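# Bend a rod into an upright arch in two sockets

## Task

Bend the rod so it forms an arch standing upright, with one of its ends seated in each of the board's two sockets.

## Robot and tools

Robot: two arms, left_arm and right_arm, each with a parallel two-finger gripper and a wrist camera. In the scene frame the origin is at table-top height, midway between the nominal arm bases; +z is up, +x points out over the table, and left_arm is on the +y side (arm names do not match image sides). Actual bases: left_arm at (+0.022, +0.352, 0) m, right_arm at (+0.009, -0.334, 0) m, each turned slightly about z. Positions reported in results (end_effector_position in metres, end_effector_quat_wxyz) use the scene frame. end_effector_position is the point between the finger pads, roughly 1 cm short of the fingertips. The fingers point along the gripper's +z axis and separate along its y axis. Reported poses can be off by a few centimetres, more at long reach.

The row format, shared by execute_actions and move: 14 numbers, each in [-1, 1]. First seven are left_arm: dx, dy, dz, rx, ry, rz, opening; next seven are right_arm in the same order. Both arms always appear, even if only one moves. dx..rz are an offset, not a pose: they are measured from that arm's Hand target as it stood when the action or move began, along that Hand target's own axes. 1.0 equals 0.6 m of travel or 180 degrees of turn; rx, ry, rz form a single rotation vector. Sending the same offset again moves further. Six zeros re-command the current Hand target. The opening is absolute, not an offset: +1 fully open (0.093 m), -1 closed. Writing 0 there is a real command (half open), so to keep a gripper unchanged, repeat its current value (see Tool commands in the result).

execute_actions(actions, cameras): actions is a list of actions; each action is a table of up to 15 rows, one per 1/30 s step. Every row counts from the action's starting Hand target, not from the previous row; a short table repeats its last row to fill 15 steps. An empty actions list returns the state with images from all cameras. cameras: list of names, ["all"], or [] for none.

move(target, speed, blend, opening_speed, grip_force, blocking, cameras): drives each gripper in a straight line toward its target. target is one 14-number row or a list of up to 15 rows; all rows are offsets from the same starting Hand targets. speed in m/s, 0.002 to 2.9, default 0.25 (turn rate up to twice that in rad/s); one value or one per target. blend in m rounds corners of a multi-row path; 0 stops at each. opening_speed: rate on the -1..+1 scale per second, at least 0.2. grip_force: newtons per pad, 10 to 50, one value or one per arm; it persists; lower values close slowly. blocking=false returns after about 0.5 s while the move continues. Whole moves are capped at 10 s. Paths do not avoid obstacles or the other arm. Avoid routing a gripper near its own base (it can flip the shoulder posture). The result adds a move: line, e.g. done, off_target, moving, held or fault, plus limits (paced = pose clipped, held = steps withheld). done means within 10 mm and 2 degrees; it says nothing about contact.

wait(seconds 0 to 10, cameras): lets time pass; arms hold their last command and a running move keeps going. stop(cameras): brakes a running move. zoom_image(camera, region [x0, y0, x1, y1] in pixels, at most 504 by 504): enlarges part of the newest image of cam_head_left, cam_head_right, cam_low, cam_left_wrist or cam_right_wrist (all 672x504). read_manual(section "licences") returns licence text only. finished_scene(scene: the current scene's number) ends the scene irreversibly; the arch must stand on its own with the robot released. Call nothing else in that reply.

Controller behaviour: commanded orientation is clipped to within 40 degrees of the measured one each step. Friction and weight can leave a gripper short, low or tilted, and small moves may fail or drift sideways; check position and orientation after each move and correct. A blocked arm keeps pushing until commanded away; to stop pressing, command a target back past the gripper.

Gripping: grip_measured is the finger motor position on the same -1..+1 scale. Pads meet near -0.94; an object of width w mm reads about -0.94 + 0.0208*w. It can read up to 0.02 high. For a firm hold send a value about 0.24 below the object's width reading (a round or soft rod may need lower); keep sending it to hold, and send well above the width reading to release. Pads squeeze about 50 to 65 N. Joint positions end with the finger gap in metres. Joint torques are noisy drive outputs including gravity.

Cautions: never drop the rod, release it while it moves, or let it leave the table. Do not slam into the table, board or fixed items, and keep the two grippers, housings and wrist cameras apart; a gripper closing on the other arm's fingers counts as a press between arms. Avoid strain on the camera cables. Motors heat when holding loads, stretched or pushing; MOTOR HOT appears at 75 °C, a fold-away fault at 90 °C. Loose objects may occasionally be nudged by outside disturbances.

Each tool is called after "Request:" by a JSON object that holds its "fn" and its "kwargs".

## Session

Request:
{"fn": "execute_actions", "kwargs": {"actions": []}}

Scene clock: 0.00 s.
left_arm: end_effector_position=(+0.4199, +0.3659, +0.0527) grip_measured=+1.000 end_effector_quat_wxyz=(+0.534, -0.044, +0.843, +0.049) | right_arm: end_effector_position=(+0.3942, -0.3993, +0.0625) grip_measured=+1.000 end_effector_quat_wxyz=(+0.530, +0.134, +0.816, -0.187)
Joint positions: left_arm=[-0.053 1.705 0.414 0.845 -0.157 -0.034 0.093] | right_arm=[0.083 1.71 0.417 0.859 0.499 0.042 0.093]
Joint velocities: within noise
Joint torques (N m): no reading
Heat: left arm: 28 °C; right arm: 27 °C.
Hand target: left_arm +0.4255, +0.3659, +0.0650; +0.551, -0.045, +0.832, +0.048 | right_arm +0.3975, -0.3992, +0.0690; +0.538, +0.136, +0.811, -0.185
Tool commands: left_gripper/opening=+1.0 right_gripper/opening=+1.0
camera_calibration:
cam_left_wrist: T_world_to_cam=[[0.115582, -0.992946, -0.0264258, 0.316423], [-0.759238, -0.0711611, -0.64691, 0.420507], [0.640467, 0.0948346, -0.762108, -0.180469], [0, 0, 0, 1]] pos_world=[0.398276, 0.361229, 0.142855]
cam_right_wrist: T_world_to_cam=[[-0.392774, -0.903215, 0.173006, -0.217082], [-0.713825, 0.180821, -0.676578, 0.436158], [0.579813, -0.389238, -0.715759, -0.256645], [0, 0, 0, 1]] pos_world=[0.374883, -0.374834, 0.148956]

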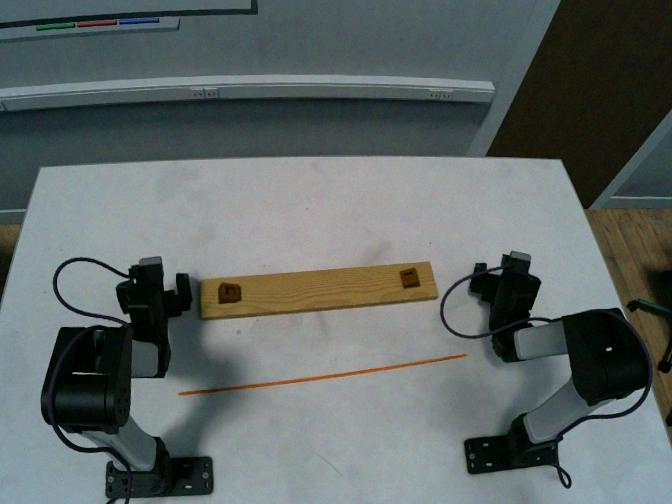

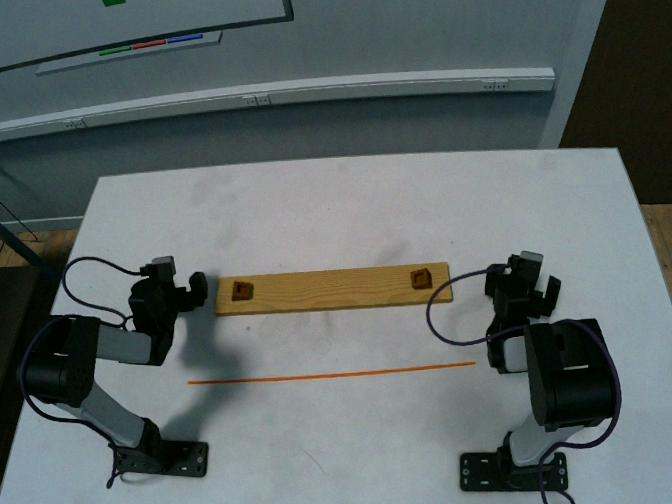

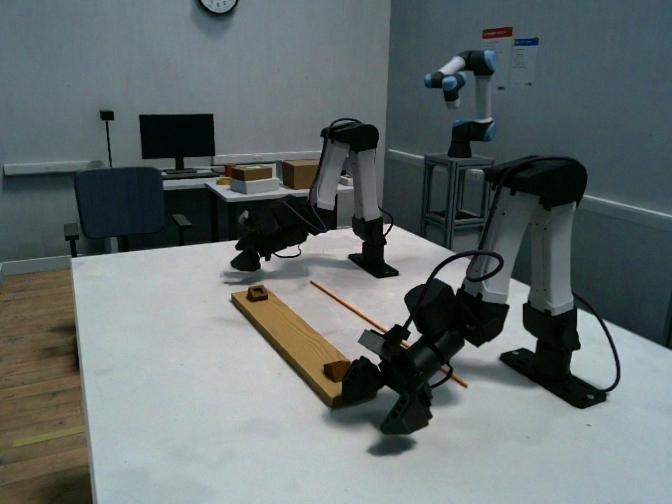

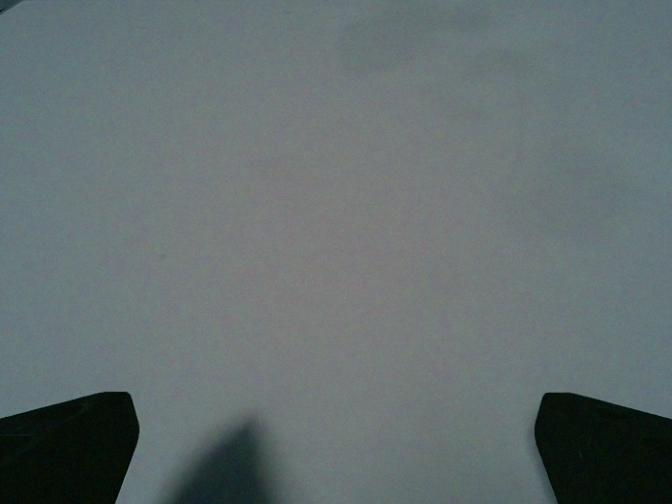

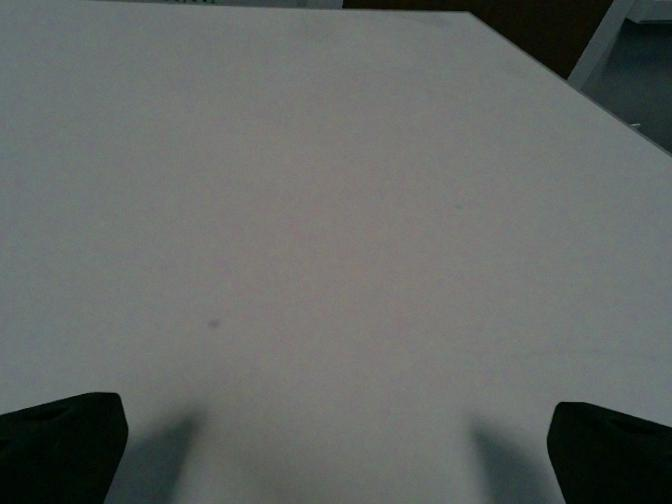

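Request:
{"fn": "zoom_image", "kwargs": {"camera": "cam_head_left", "region": [190, 250, 310, 340]}}

Request:
{"fn": "zoom_image", "kwargs": {"camera": "cam_head_left", "region": [370, 240, 450, 300]}}

Request:
{"fn": "zoom_image", "kwargs": {"camera": "cam_low", "region": [220, 260, 480, 420]}}

Request:
{"fn": "zoom_image", "kwargs": {"camera": "cam_head_right", "region": [390, 240, 490, 315]}}

Scaled by 4.200.

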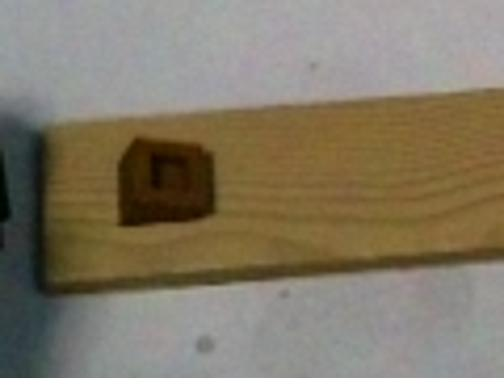

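Scaled by 6.300.

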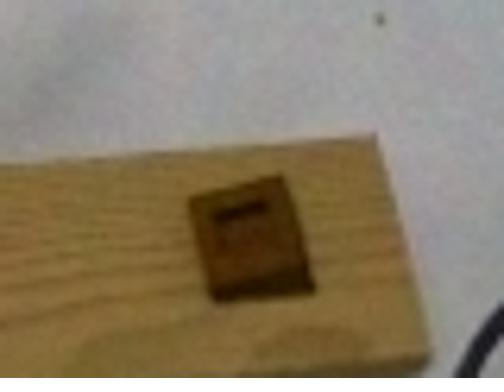

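Scaled by 1.938.

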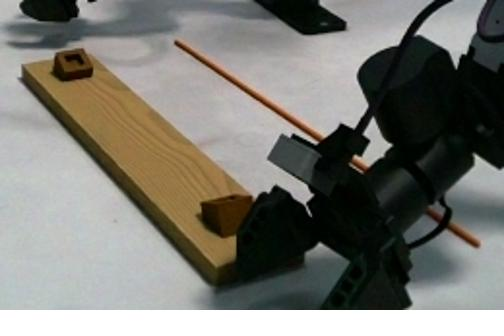

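Scaled by 5.040.

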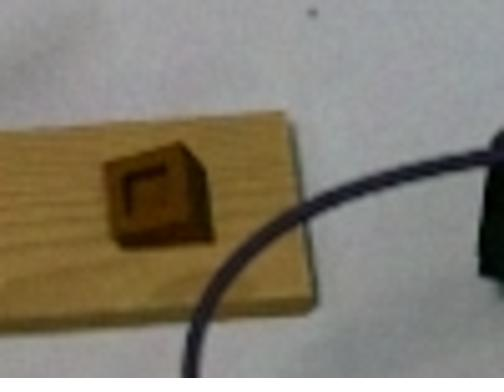

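Request:
{"fn": "move", "kwargs": {"target": [0.0337,-0.1097,-0.4532,0.3018,0.2784,0.4408,0,-0.0075,0.1118,-0.412,-0.412,0.1779,-0.5451,0], "speed": 0.4, "cameras": ["all"]}}

Scene clock: 118.27 s.
left_arm: end_effector_position=(+0.1755, +0.2652, +0.1441) grip_measured=+0.003 end_effector_quat_wxyz=(-0.002, +0.667, +0.745, -0.006) | right_arm: end_effector_position=(+0.2200, -0.2313, +0.1445) grip_measured=+0.001 end_effector_quat_wxyz=(+0.002, +0.732, -0.682, -0.004)
Joint positions: left_arm=[-0.524 1.211 1.074 -1.441 0.011 0.96 0.045] | right_arm=[0.49 1.436 1.243 -1.385 -0.006 -1.195 0.045]
Joint torques (N m): left_arm=[-0.28 -2.45 6.99 0.16 -0.15 0.12] | right_arm=[0.43 -3.45 9.63 0.14 0.06 -0.16]
Heat: left arm: 36 °C; right arm: 38 °C.
Hand target: left_arm +0.1781, +0.2649, +0.1502; +0.000, +0.673, +0.739, +0.000 | right_arm +0.2242, -0.2288, +0.1500; +0.000, +0.739, -0.674, +0.000
Off the commanded pose: left_arm 0.007 m, 1 deg | right_arm 0.007 m, 1 deg.
move: done
camera_calibration:
cam_left_wrist: T_world_to_cam=[[-0.99318, -0.113584, 0.0263215, 0.200786], [-0.0929883, 0.907843, 0.40887, -0.241757], [-0.0703367, 0.403633, -0.912213, 0.119795], [0, 0, 0, 1]] pos_world=[0.185362, 0.19393, 0.202841]
cam_right_wrist: T_world_to_cam=[[0.99558, 0.0892206, -0.029321, -0.194637], [0.0933901, -0.907565, 0.409395, -0.249369], [0.00991578, -0.410324, -0.911886, 0.117279], [0, 0, 0, 1]] pos_world=[0.215902, -0.160831, 0.203329]

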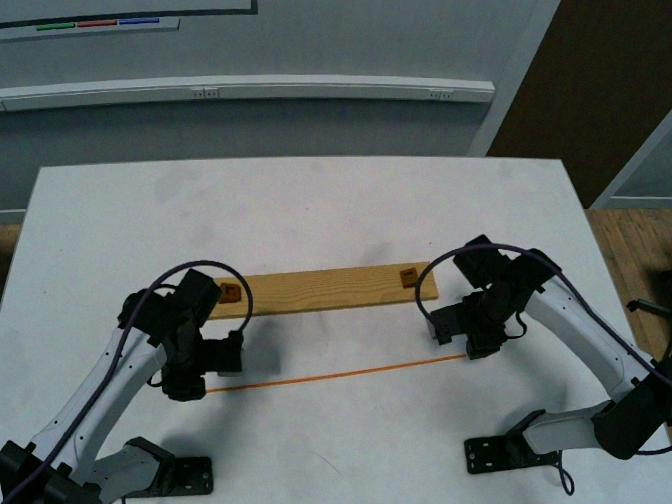

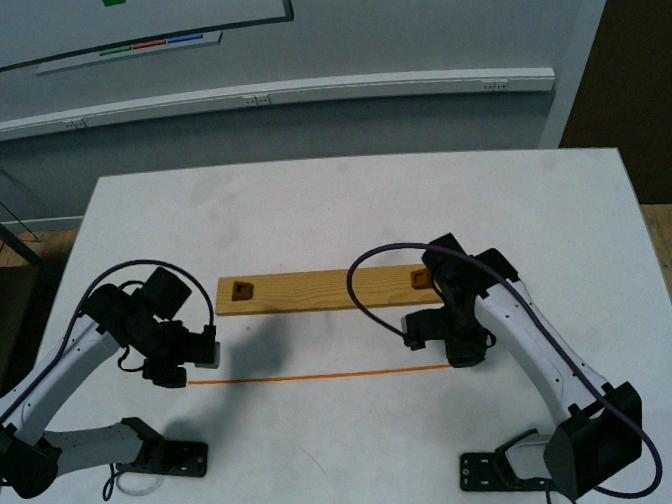

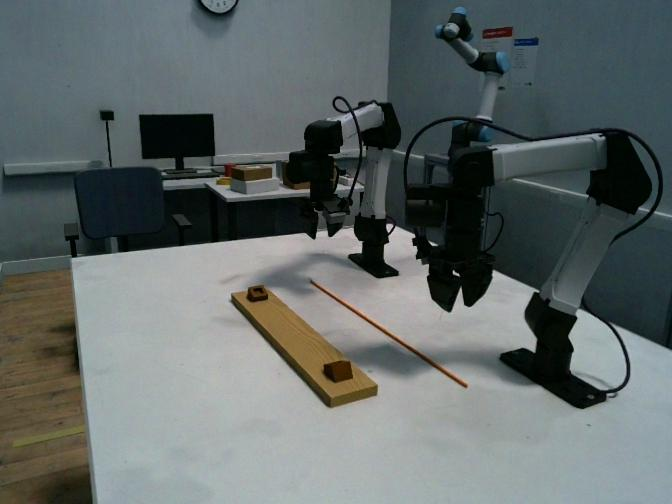

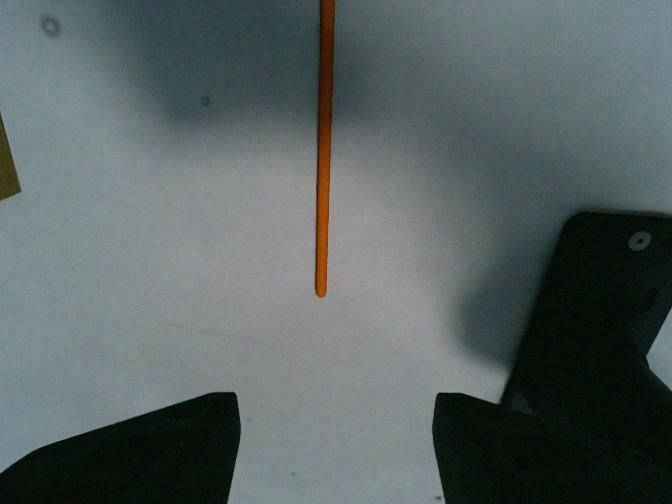

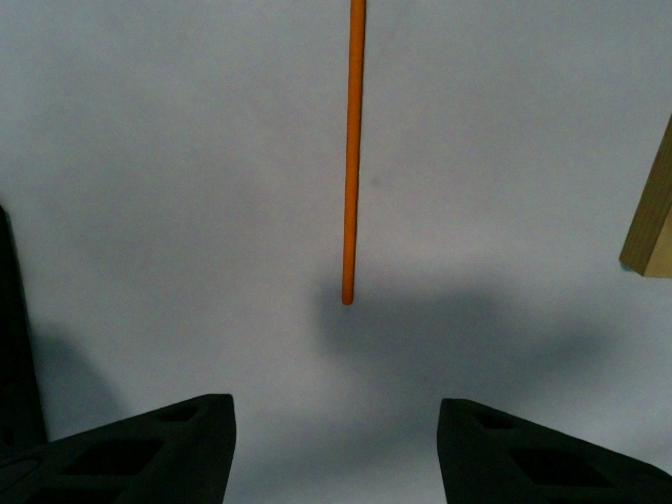

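Request:
{"fn": "move", "kwargs": {"target": [0,0.006,0.22,0,0,0,0,0,0.004,0.22,0,0,0,0], "cameras": ["cam_left_wrist","cam_right_wrist","cam_low"]}}

Scene clock: 136.07 s.
left_arm: end_effector_position=(+0.1774, +0.2647, +0.0202) grip_measured=+0.003 end_effector_quat_wxyz=(-0.005, +0.670, +0.742, -0.006) | right_arm: end_effector_position=(+0.2229, -0.2289, +0.0239) grip_measured=+0.001 end_effector_quat_wxyz=(-0.005, +0.733, -0.680, -0.001)
Joint positions: left_arm=[-0.524 1.312 0.638 -0.91 0.008 0.968 0.045] | right_arm=[0.494 1.532 0.836 -0.866 -0.006 -1.195 0.045]
Joint torques (N m): left_arm=[0.68 -2.85 4.21 0.58 -0.14 0.16] | right_arm=[0.4 -3.59 5.11 0.51 0.09 -0.15]
Heat: left arm: 33 °C; right arm: 34 °C.
Hand target: left_arm +0.1816, +0.2653, +0.0181; +0.000, +0.673, +0.739, +0.000 | right_arm +0.2218, -0.2290, +0.0181; +0.000, +0.739, -0.674, +0.000
Off the commanded pose: left_arm 0.005 m, 1 deg | right_arm 0.006 m, 1 deg.
move: done
camera_calibration:
cam_left_wrist: T_world_to_cam=[[-0.993955, -0.105732, 0.0295527, 0.203919], [-0.0840926, 0.906296, 0.414194, -0.191842], [-0.0705772, 0.409205, -0.909709, 0.00560632], [0, 0, 0, 1]] pos_world=[0.186949, 0.193132, 0.0785336]
cam_right_wrist: T_world_to_cam=[[0.995521, 0.0934956, -0.0140212, -0.200547], [0.0911642, -0.910062, 0.404323, -0.1981], [0.0250423, -0.40379, -0.914509, 0.00649015], [0, 0, 0, 1]] pos_world=[0.217546, -0.158912, 0.0832197]
Images, in order (width x height): cam_low 672x504, cam_left_wrist 672x504, cam_right_wrist 672x504.

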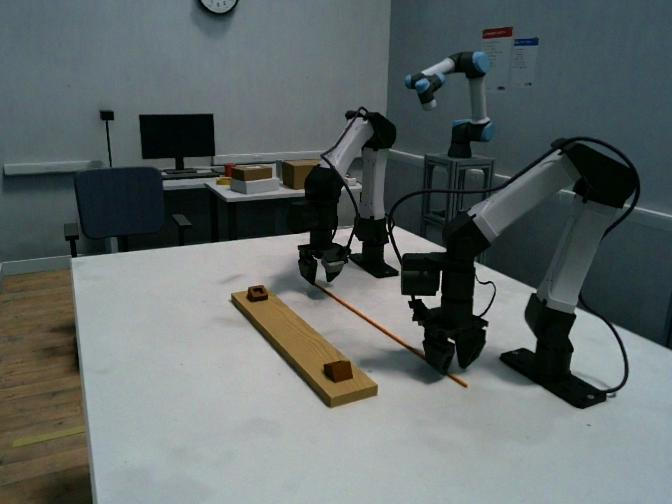

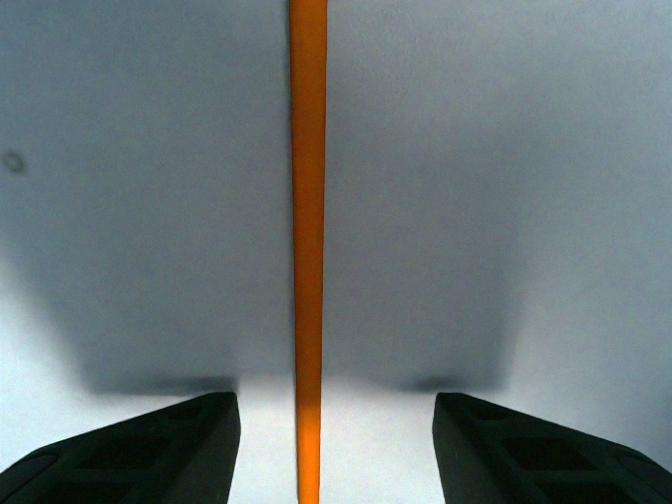

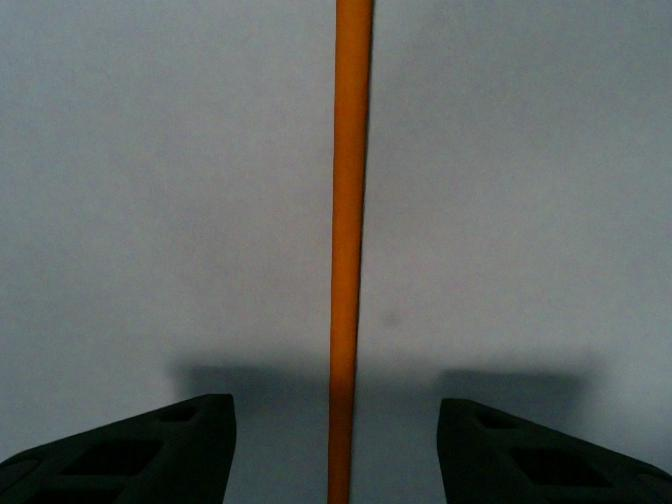

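Request:
{"fn": "move", "kwargs": {"target": [0,0.007,0.016,0,0,0,0,0,0,0.021,0,0,0,0], "speed": 0.1, "cameras": ["cam_left_wrist","cam_right_wrist","cam_low"]}}

Scene clock: 144.47 s.
left_arm: end_effector_position=(+0.1777, +0.2668, +0.0122) grip_measured=+0.002 end_effector_quat_wxyz=(-0.012, +0.671, +0.742, -0.007) | right_arm: end_effector_position=(+0.2230, -0.2289, +0.0107) grip_measured=+0.001 end_effector_quat_wxyz=(-0.004, +0.733, -0.680, -0.002)
Joint positions: left_arm=[-0.513 1.341 0.623 -0.879 0.008 0.98 0.045] | right_arm=[0.494 1.562 0.806 -0.809 -0.006 -1.195 0.045]
Joint torques (N m): left_arm=[0.75 -2.35 4.07 0.81 -0.14 0.14] | right_arm=[0.44 -3.88 4.71 0.49 0.08 -0.13]
Heat: left arm: 33 °C; right arm: 34 °C.
Hand target: left_arm +0.1858, +0.2656, +0.0085; +0.000, +0.673, +0.739, +0.000 | right_arm +0.2217, -0.2290, +0.0054; +0.000, +0.739, -0.674, +0.000
Off the commanded pose: left_arm 0.009 m, 2 deg | right_arm 0.005 m, 1 deg.
move: done
camera_calibration:
cam_left_wrist: T_world_to_cam=[[-0.993674, -0.104831, 0.0402725, 0.204228], [-0.0783162, 0.903894, 0.420527, -0.190723], [-0.0804865, 0.414712, -0.906386, -0.00227851], [0, 0, 0, 1]] pos_world=[0.187816, 0.194748, 0.069914]
cam_right_wrist: T_world_to_cam=[[0.995474, 0.0935236, -0.0169033, -0.200829], [0.09233, -0.90952, 0.405276, -0.192765], [0.022529, -0.405003, -0.914038, -0.00536864], [0, 0, 0, 1]] pos_world=[0.217839, -0.158716, 0.0698214]
Images, in order (width x height): cam_low 672x504, cam_left_wrist 672x504, cam_right_wrist 672x504.

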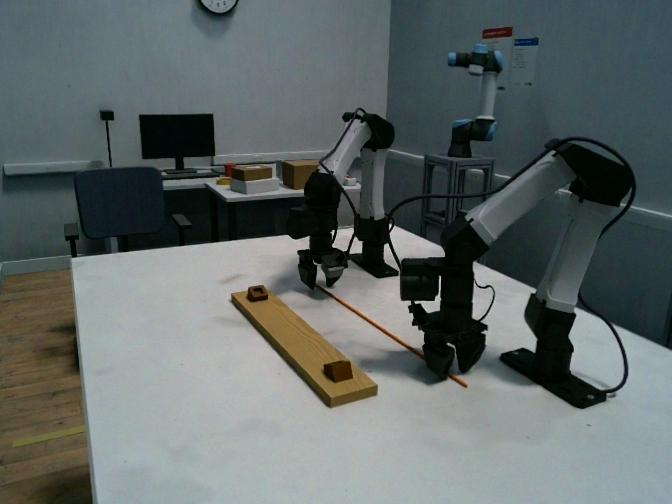

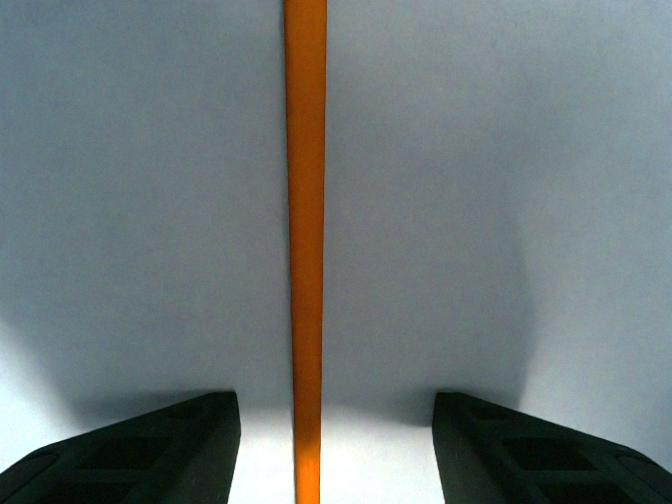

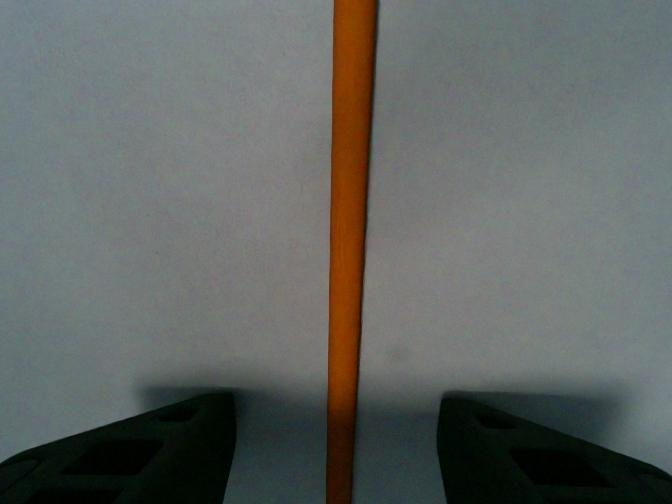

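Request:
{"fn": "move", "kwargs": {"target": [0,0.002,-0.003,0,0,0,-1,0,0.002,0.004,0,0,0,-1], "speed": 0.1, "opening_speed": 0.7, "cameras": ["cam_left_wrist","cam_right_wrist","cam_low"]}}

Scene clock: 153.63 s.
left_arm: end_effector_position=(+0.1828, +0.2667, +0.0118) grip_measured=-0.952 end_effector_quat_wxyz=(-0.004, +0.671, +0.741, -0.002) | right_arm: end_effector_position=(+0.2232, -0.2289, +0.0093) grip_measured=-0.966 end_effector_quat_wxyz=(-0.006, +0.733, -0.680, -0.001)
Joint positions: left_arm=[-0.506 1.343 0.623 -0.859 0.001 0.988 0] | right_arm=[0.494 1.562 0.8 -0.799 -0.006 -1.195 0]
Joint torques (N m): left_arm=[0.53 -2.41 4.68 0.54 -0.07 0.13] | right_arm=[0.54 -3.77 4.45 0.49 0.04 -0.17]
Heat: left arm: 33 °C; right arm: 33 °C.
Hand target: left_arm +0.1870, +0.2657, +0.0103; +0.000, +0.673, +0.739, +0.000 | right_arm +0.2205, -0.2291, +0.0030; +0.000, +0.739, -0.674, +0.000
Off the commanded pose: left_arm 0.005 m, 1 deg | right_arm 0.007 m, 1 deg.
move: done
camera_calibration:
cam_left_wrist: T_world_to_cam=[[-0.994356, -0.103841, 0.0217306, 0.209502], [-0.0853735, 0.904814, 0.41716, -0.18905], [-0.0629804, 0.41295, -0.908573, -0.00491565], [0, 0, 0, 1]] pos_world=[0.19187, 0.19484, 0.0698453]
cam_right_wrist: T_world_to_cam=[[0.995531, 0.0935388, -0.0129801, -0.201021], [0.0907718, -0.909917, 0.404736, -0.192136], [0.0260477, -0.404105, -0.914342, -0.00714732], [0, 0, 0, 1]] pos_world=[0.217749, -0.158913, 0.06862]
Images, in order (width x height): cam_low 672x504, cam_left_wrist 672x504, cam_right_wrist 672x504.

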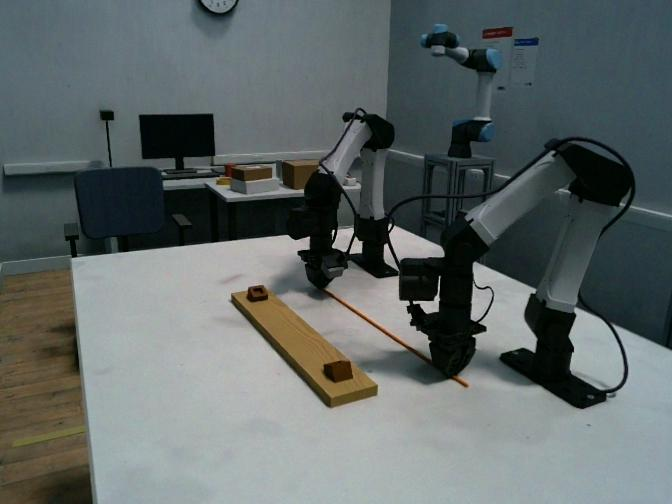

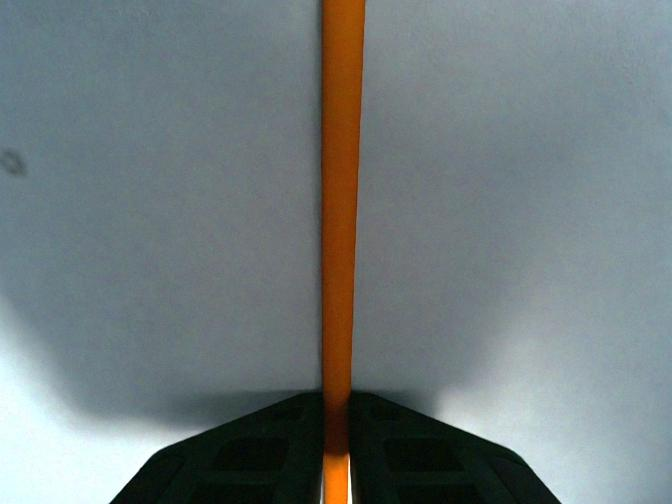

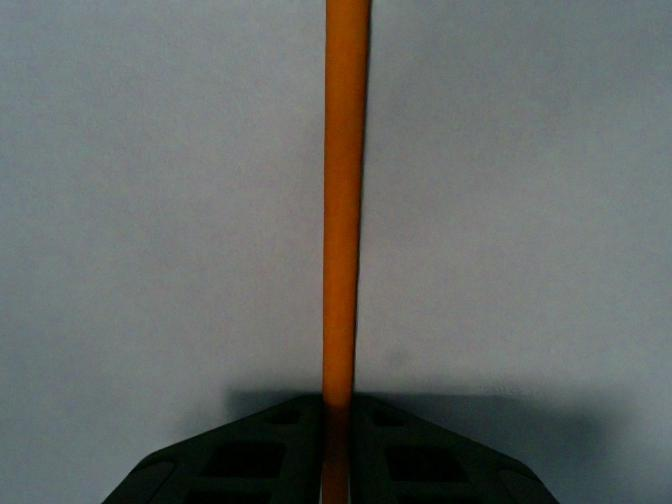

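Request:
{"fn": "move", "kwargs": {"target": [0,0,-0.25,0,0,0,-1,0,0,-0.25,0,0,0,-1], "cameras": ["cam_low","cam_head_left","cam_head_right"]}}

Request:
{"fn": "zoom_image", "kwargs": {"camera": "cam_low", "region": [300, 340, 390, 410]}}

Request:
{"fn": "zoom_image", "kwargs": {"camera": "cam_low", "region": [230, 275, 290, 315]}}

Request:
{"fn": "zoom_image", "kwargs": {"camera": "cam_head_right", "region": [215, 265, 265, 305]}}

Request:
{"fn": "zoom_image", "kwargs": {"camera": "cam_head_right", "region": [390, 250, 450, 300]}}

Scene clock: 176.27 s.
left_arm: end_effector_position=(+0.1870, +0.2673, +0.1531) grip_measured=-0.962 end_effector_quat_wxyz=(-0.007, +0.670, +0.742, +0.002) | right_arm: end_effector_position=(+0.2215, -0.2316, +0.1432) grip_measured=-0.971 end_effector_quat_wxyz=(+0.009, +0.733, -0.680, -0.001)
Joint positions: left_arm=[-0.501 1.256 1.139 -1.466 -0.007 0.99 0] | right_arm=[0.495 1.449 1.249 -1.387 0.005 -1.195 0]
Joint torques (N m): left_arm=[0.1 -3.78 6.86 0.11 0.01 0.1] | right_arm=[0.53 -5.49 9.21 -0.04 -0.05 -0.13]
Heat: left arm: 32 °C; right arm: 33 °C.
Hand target: left_arm +0.1871, +0.2658, +0.1604; +0.000, +0.673, +0.739, +0.000 | right_arm +0.2206, -0.2291, +0.1530; +0.000, +0.739, -0.674, +0.000
Off the commanded pose: left_arm 0.007 m, 1 deg | right_arm 0.010 m, 1 deg.
move: done
Images, in order (width x height): cam_head_left 672x504, cam_head_right 672x504, cam_low 672x504.

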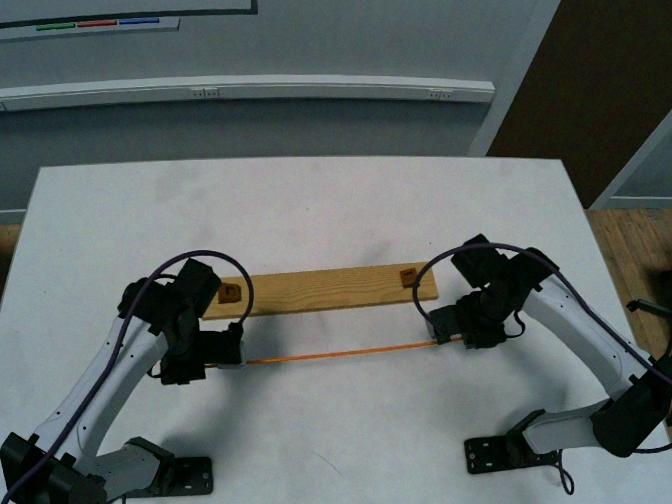

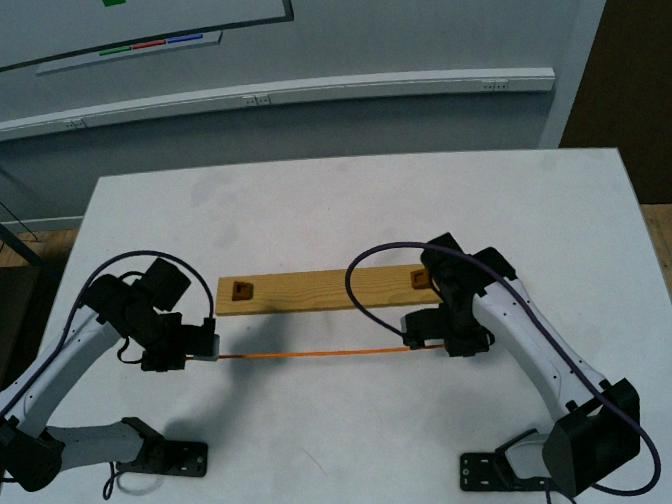

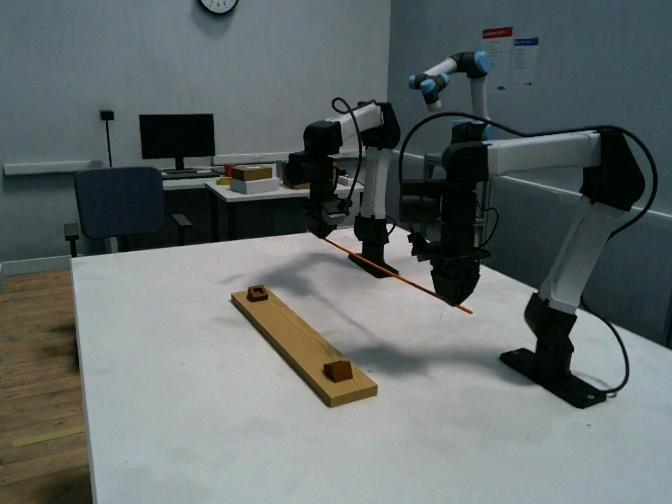

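Scaled by 5.600.

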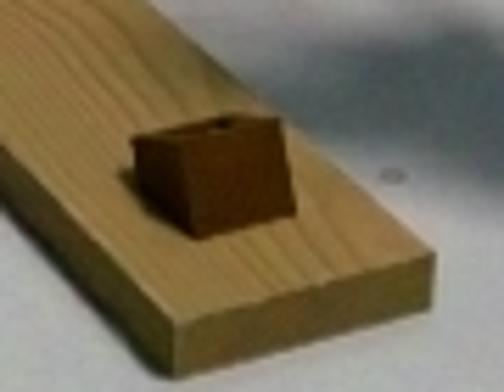

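Scaled by 8.400.

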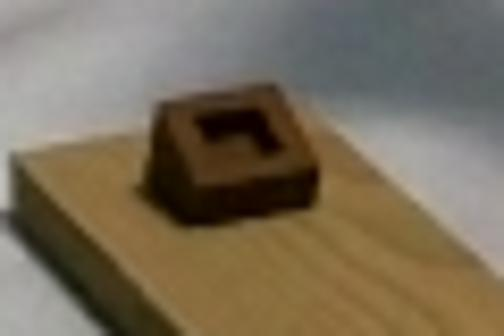

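Scaled by 10.080.

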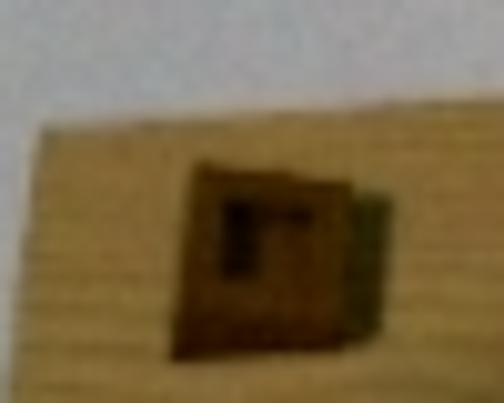

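Scaled by 8.400.

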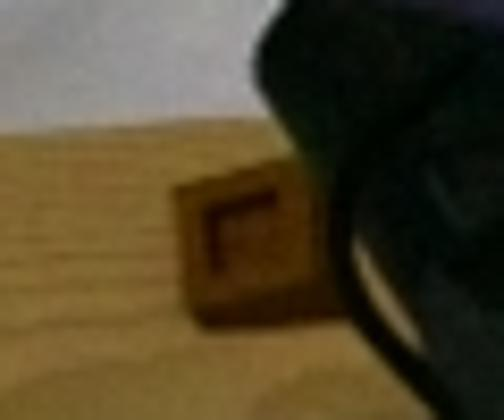

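Request:
{"fn": "move", "kwargs": {"target": [[-0.0227,0.0675,-0.05,-0.082,-0.1381,-0.0182,-1,-0.0138,-0.0862,-0.0617,0.082,-0.1381,0.0182,-1],[-0.0868,0.1837,-0.05,-0.1559,-0.2712,-0.0727,-1,-0.063,-0.2028,-0.0617,0.1559,-0.2712,0.0727,-1],[-0.1552,0.3132,-0.0077,-0.2175,-0.3676,-0.1523,-1,-0.1167,-0.3223,-0.0333,0.2175,-0.3676,0.1523,-1]], "speed": 0.15, "blend": [0.02,0.02,0], "cameras": ["all"]}}

Scene clock: 266.10 s.
left_arm: end_effector_position=(+0.3851, +0.2065, +0.1526) grip_measured=-0.962 end_effector_quat_wxyz=(+0.584, +0.339, +0.731, -0.098) | right_arm: end_effector_position=(+0.4164, -0.1597, +0.1752) grip_measured=-0.971 end_effector_quat_wxyz=(+0.591, -0.404, +0.684, +0.143)
Joint positions: left_arm=[-0.253 1.341 0.492 0.526 0.352 0.382 0] | right_arm=[0.25 1.549 0.741 0.497 -0.543 -0.461 0]
Joint torques (N m): left_arm=[-1.87 -4.19 5.56 3.06 0.37 -0.28] | right_arm=[2.51 -4.81 6.12 2.09 -0.59 0.33]
Heat: left arm: 32 °C; right arm: 36 °C.
Hand target: left_arm +0.3828, +0.1906, +0.1649; +0.603, +0.347, +0.707, -0.125 | right_arm +0.4067, -0.1414, +0.1729; +0.588, -0.411, +0.672, +0.181
Off the commanded pose: left_arm 0.020 m, 5 deg | right_arm 0.021 m, 5 deg.
move: off_target (left_arm, right_arm)
camera_calibration:
cam_left_wrist: T_world_to_cam=[[-0.620423, -0.745455, -0.243664, 0.430272], [-0.404988, 0.570586, -0.714434, 0.188674], [0.67161, -0.344571, -0.655905, -0.00435175], [0, 0, 0, 1]] pos_world=[0.346284, 0.211594, 0.236783]
cam_right_wrist: T_world_to_cam=[[0.734246, -0.611759, 0.294336, -0.455438], [-0.245208, -0.643272, -0.725309, 0.166657], [0.633052, 0.460382, -0.622329, 0.00158547], [0, 0, 0, 1]] pos_world=[0.374266, -0.172143, 0.255916]

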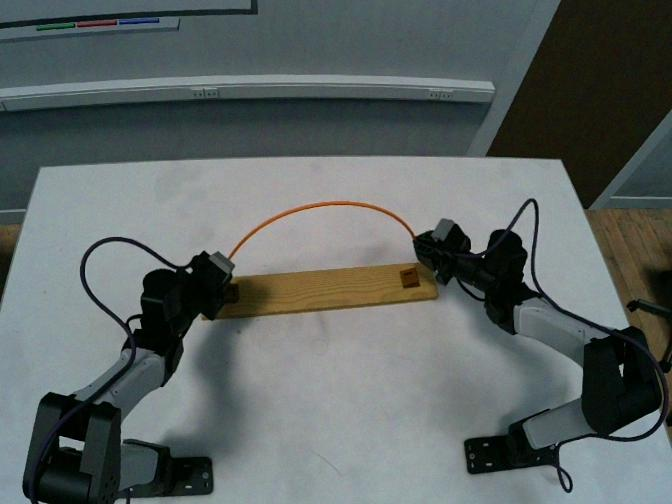

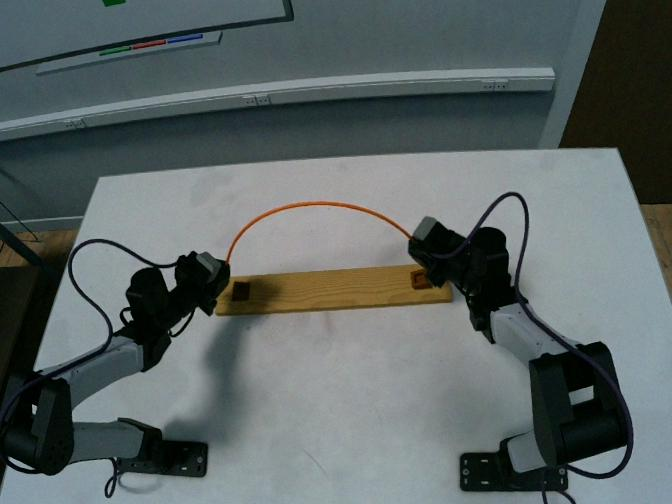

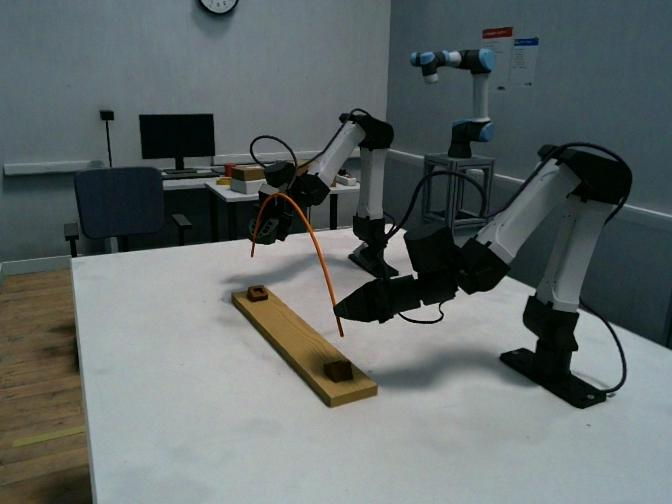

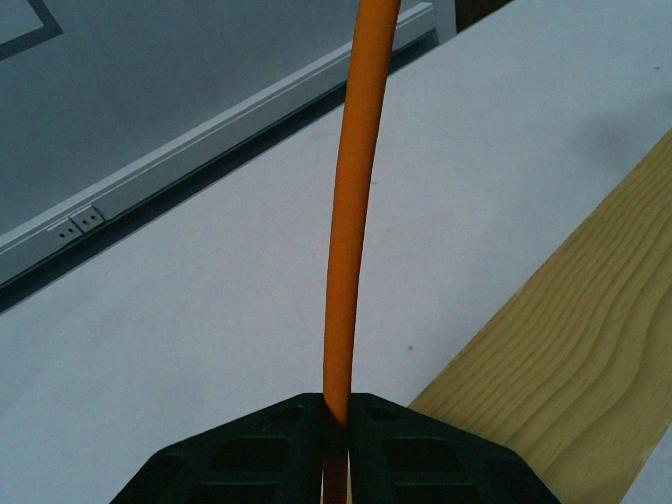

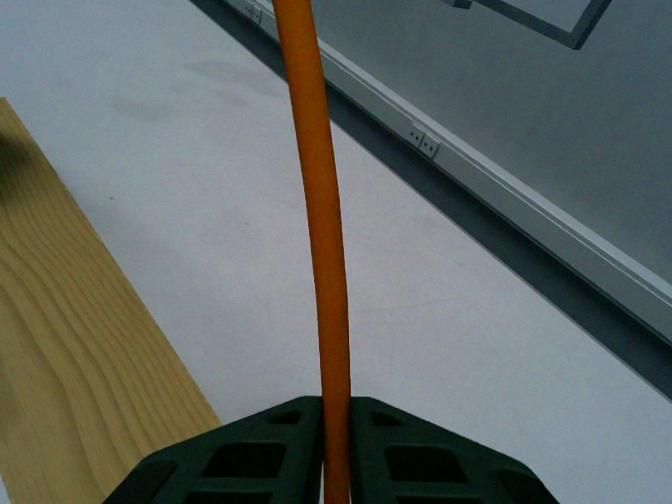

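Request:
{"fn": "zoom_image", "kwargs": {"camera": "cam_head_left", "region": [190, 220, 270, 320]}}

Request:
{"fn": "zoom_image", "kwargs": {"camera": "cam_low", "region": [310, 280, 390, 420]}}

Request:
{"fn": "zoom_image", "kwargs": {"camera": "cam_low", "region": [225, 200, 305, 310]}}

Request:
{"fn": "zoom_image", "kwargs": {"camera": "cam_head_right", "region": [380, 210, 460, 310]}}

Request:
{"fn": "zoom_image", "kwargs": {"camera": "cam_head_left", "region": [370, 210, 450, 310]}}

Request:
{"fn": "zoom_image", "kwargs": {"camera": "cam_head_right", "region": [190, 230, 270, 330]}}

Scaled by 5.040.

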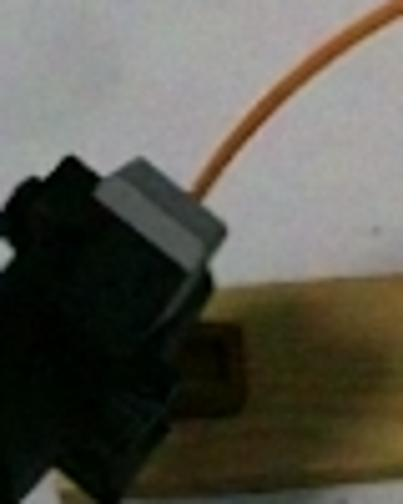

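Scaled by 3.600.

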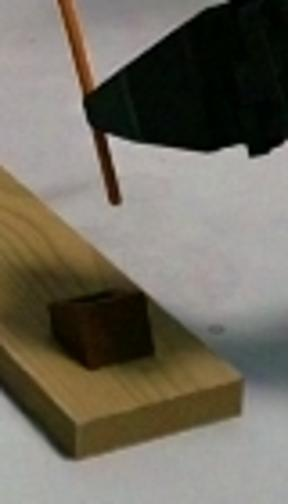

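Scaled by 4.582.

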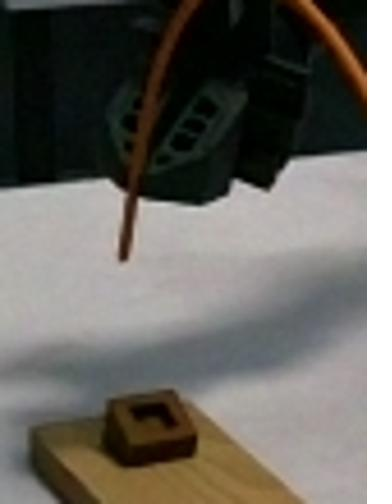

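Scaled by 5.040.

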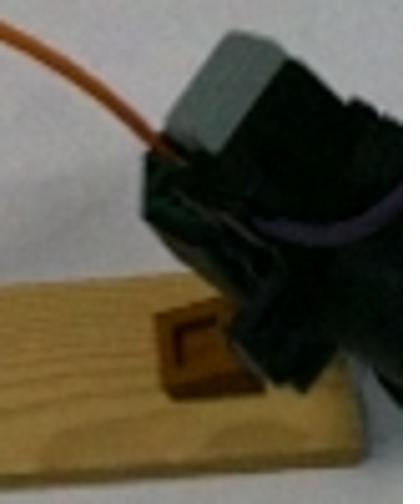

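Scaled by 5.040.

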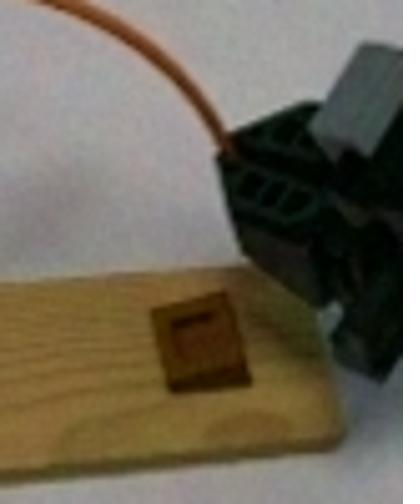

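Scaled by 5.040.

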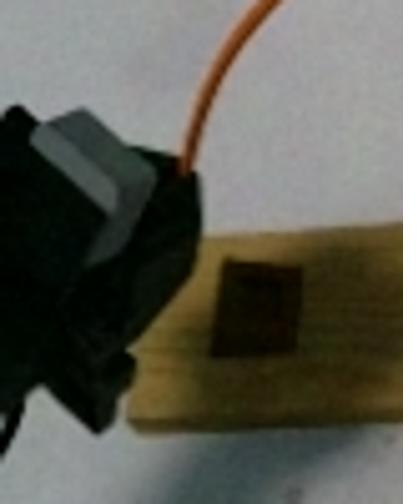

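Request:
{"fn": "move", "kwargs": {"target": [0.0382,-0.0467,0.0318,0,0,0,-1,0.0715,0.0575,0.0093,0,0,0,-1], "speed": 0.1, "cameras": ["cam_head_left","cam_head_right","cam_low"]}}

Request:
{"fn": "zoom_image", "kwargs": {"camera": "cam_low", "region": [310, 310, 390, 410]}}

Request:
{"fn": "zoom_image", "kwargs": {"camera": "cam_low", "region": [225, 230, 305, 310]}}

Request:
{"fn": "zoom_image", "kwargs": {"camera": "cam_head_left", "region": [370, 210, 450, 310]}}

Request:
{"fn": "zoom_image", "kwargs": {"camera": "cam_head_right", "region": [190, 230, 270, 330]}}

Scene clock: 411.53 s.
left_arm: end_effector_position=(+0.3836, +0.1897, +0.1176) grip_measured=-0.962 end_effector_quat_wxyz=(+0.583, +0.329, +0.738, -0.088) | right_arm: end_effector_position=(+0.3981, -0.1549, +0.1214) grip_measured=-0.971 end_effector_quat_wxyz=(+0.588, -0.391, +0.694, +0.140)
Joint positions: left_arm=[-0.344 1.481 0.423 0.738 0.235 0.347 0] | right_arm=[0.293 1.646 0.566 0.773 -0.477 -0.424 0]
Joint torques (N m): left_arm=[-2.59 -4.63 5.27 3.13 0.54 -0.19] | right_arm=[3.45 -4.82 5.74 2.13 -0.74 0.14]
Heat: left arm: 45 °C; right arm: 45 °C.
Hand target: left_arm +0.3787, +0.1666, +0.1321; +0.603, +0.347, +0.707, -0.125 | right_arm +0.3852, -0.1315, +0.1228; +0.588, -0.411, +0.672, +0.181
Off the commanded pose: left_arm 0.028 m, 6 deg | right_arm 0.027 m, 6 deg.
move: off_target (left_arm, right_arm)
Images, in order (width x height): cam_head_left 672x504, cam_head_right 672x504, cam_low 672x504.

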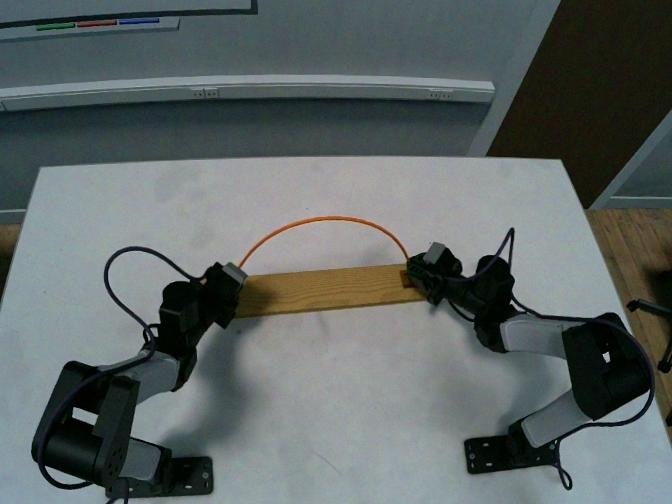

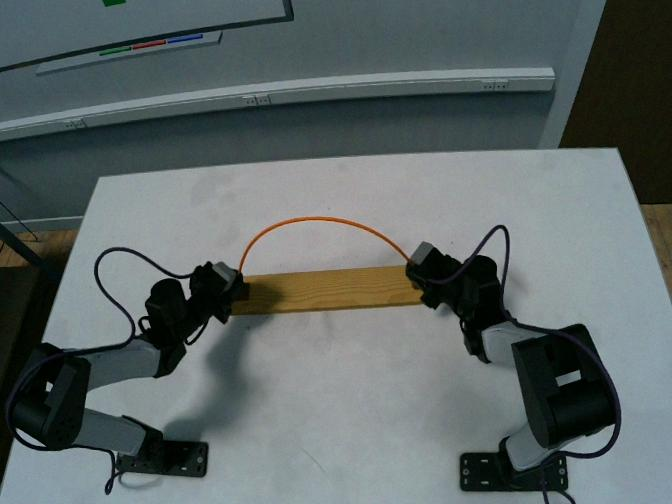

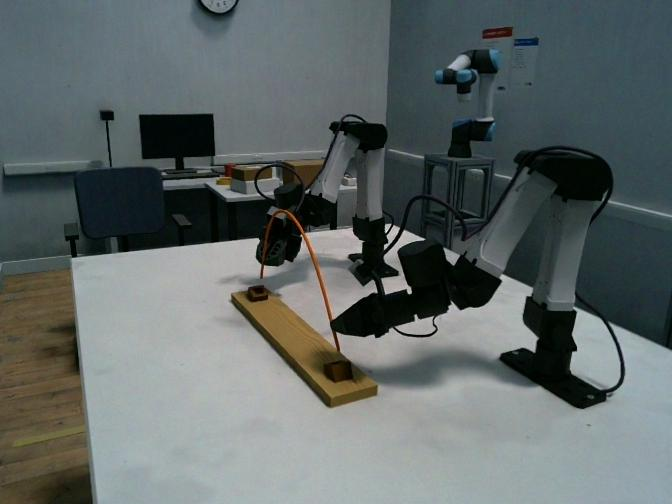

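Scaled by 5.040.

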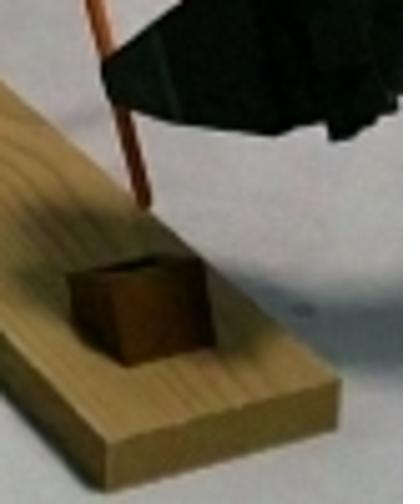

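Scaled by 6.300.

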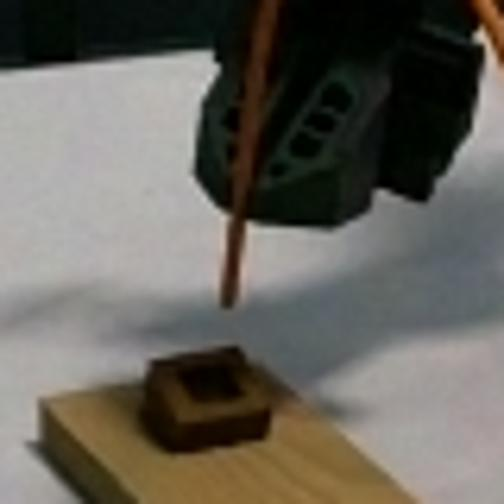

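Scaled by 5.040.

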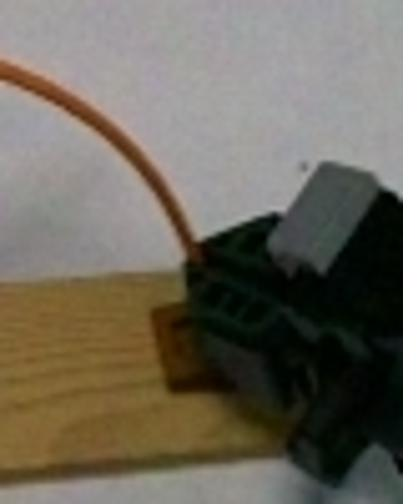

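Scaled by 5.040.

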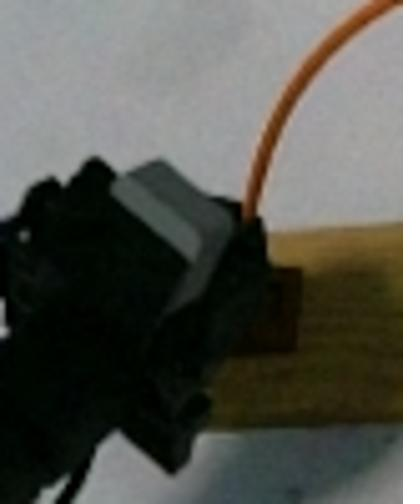

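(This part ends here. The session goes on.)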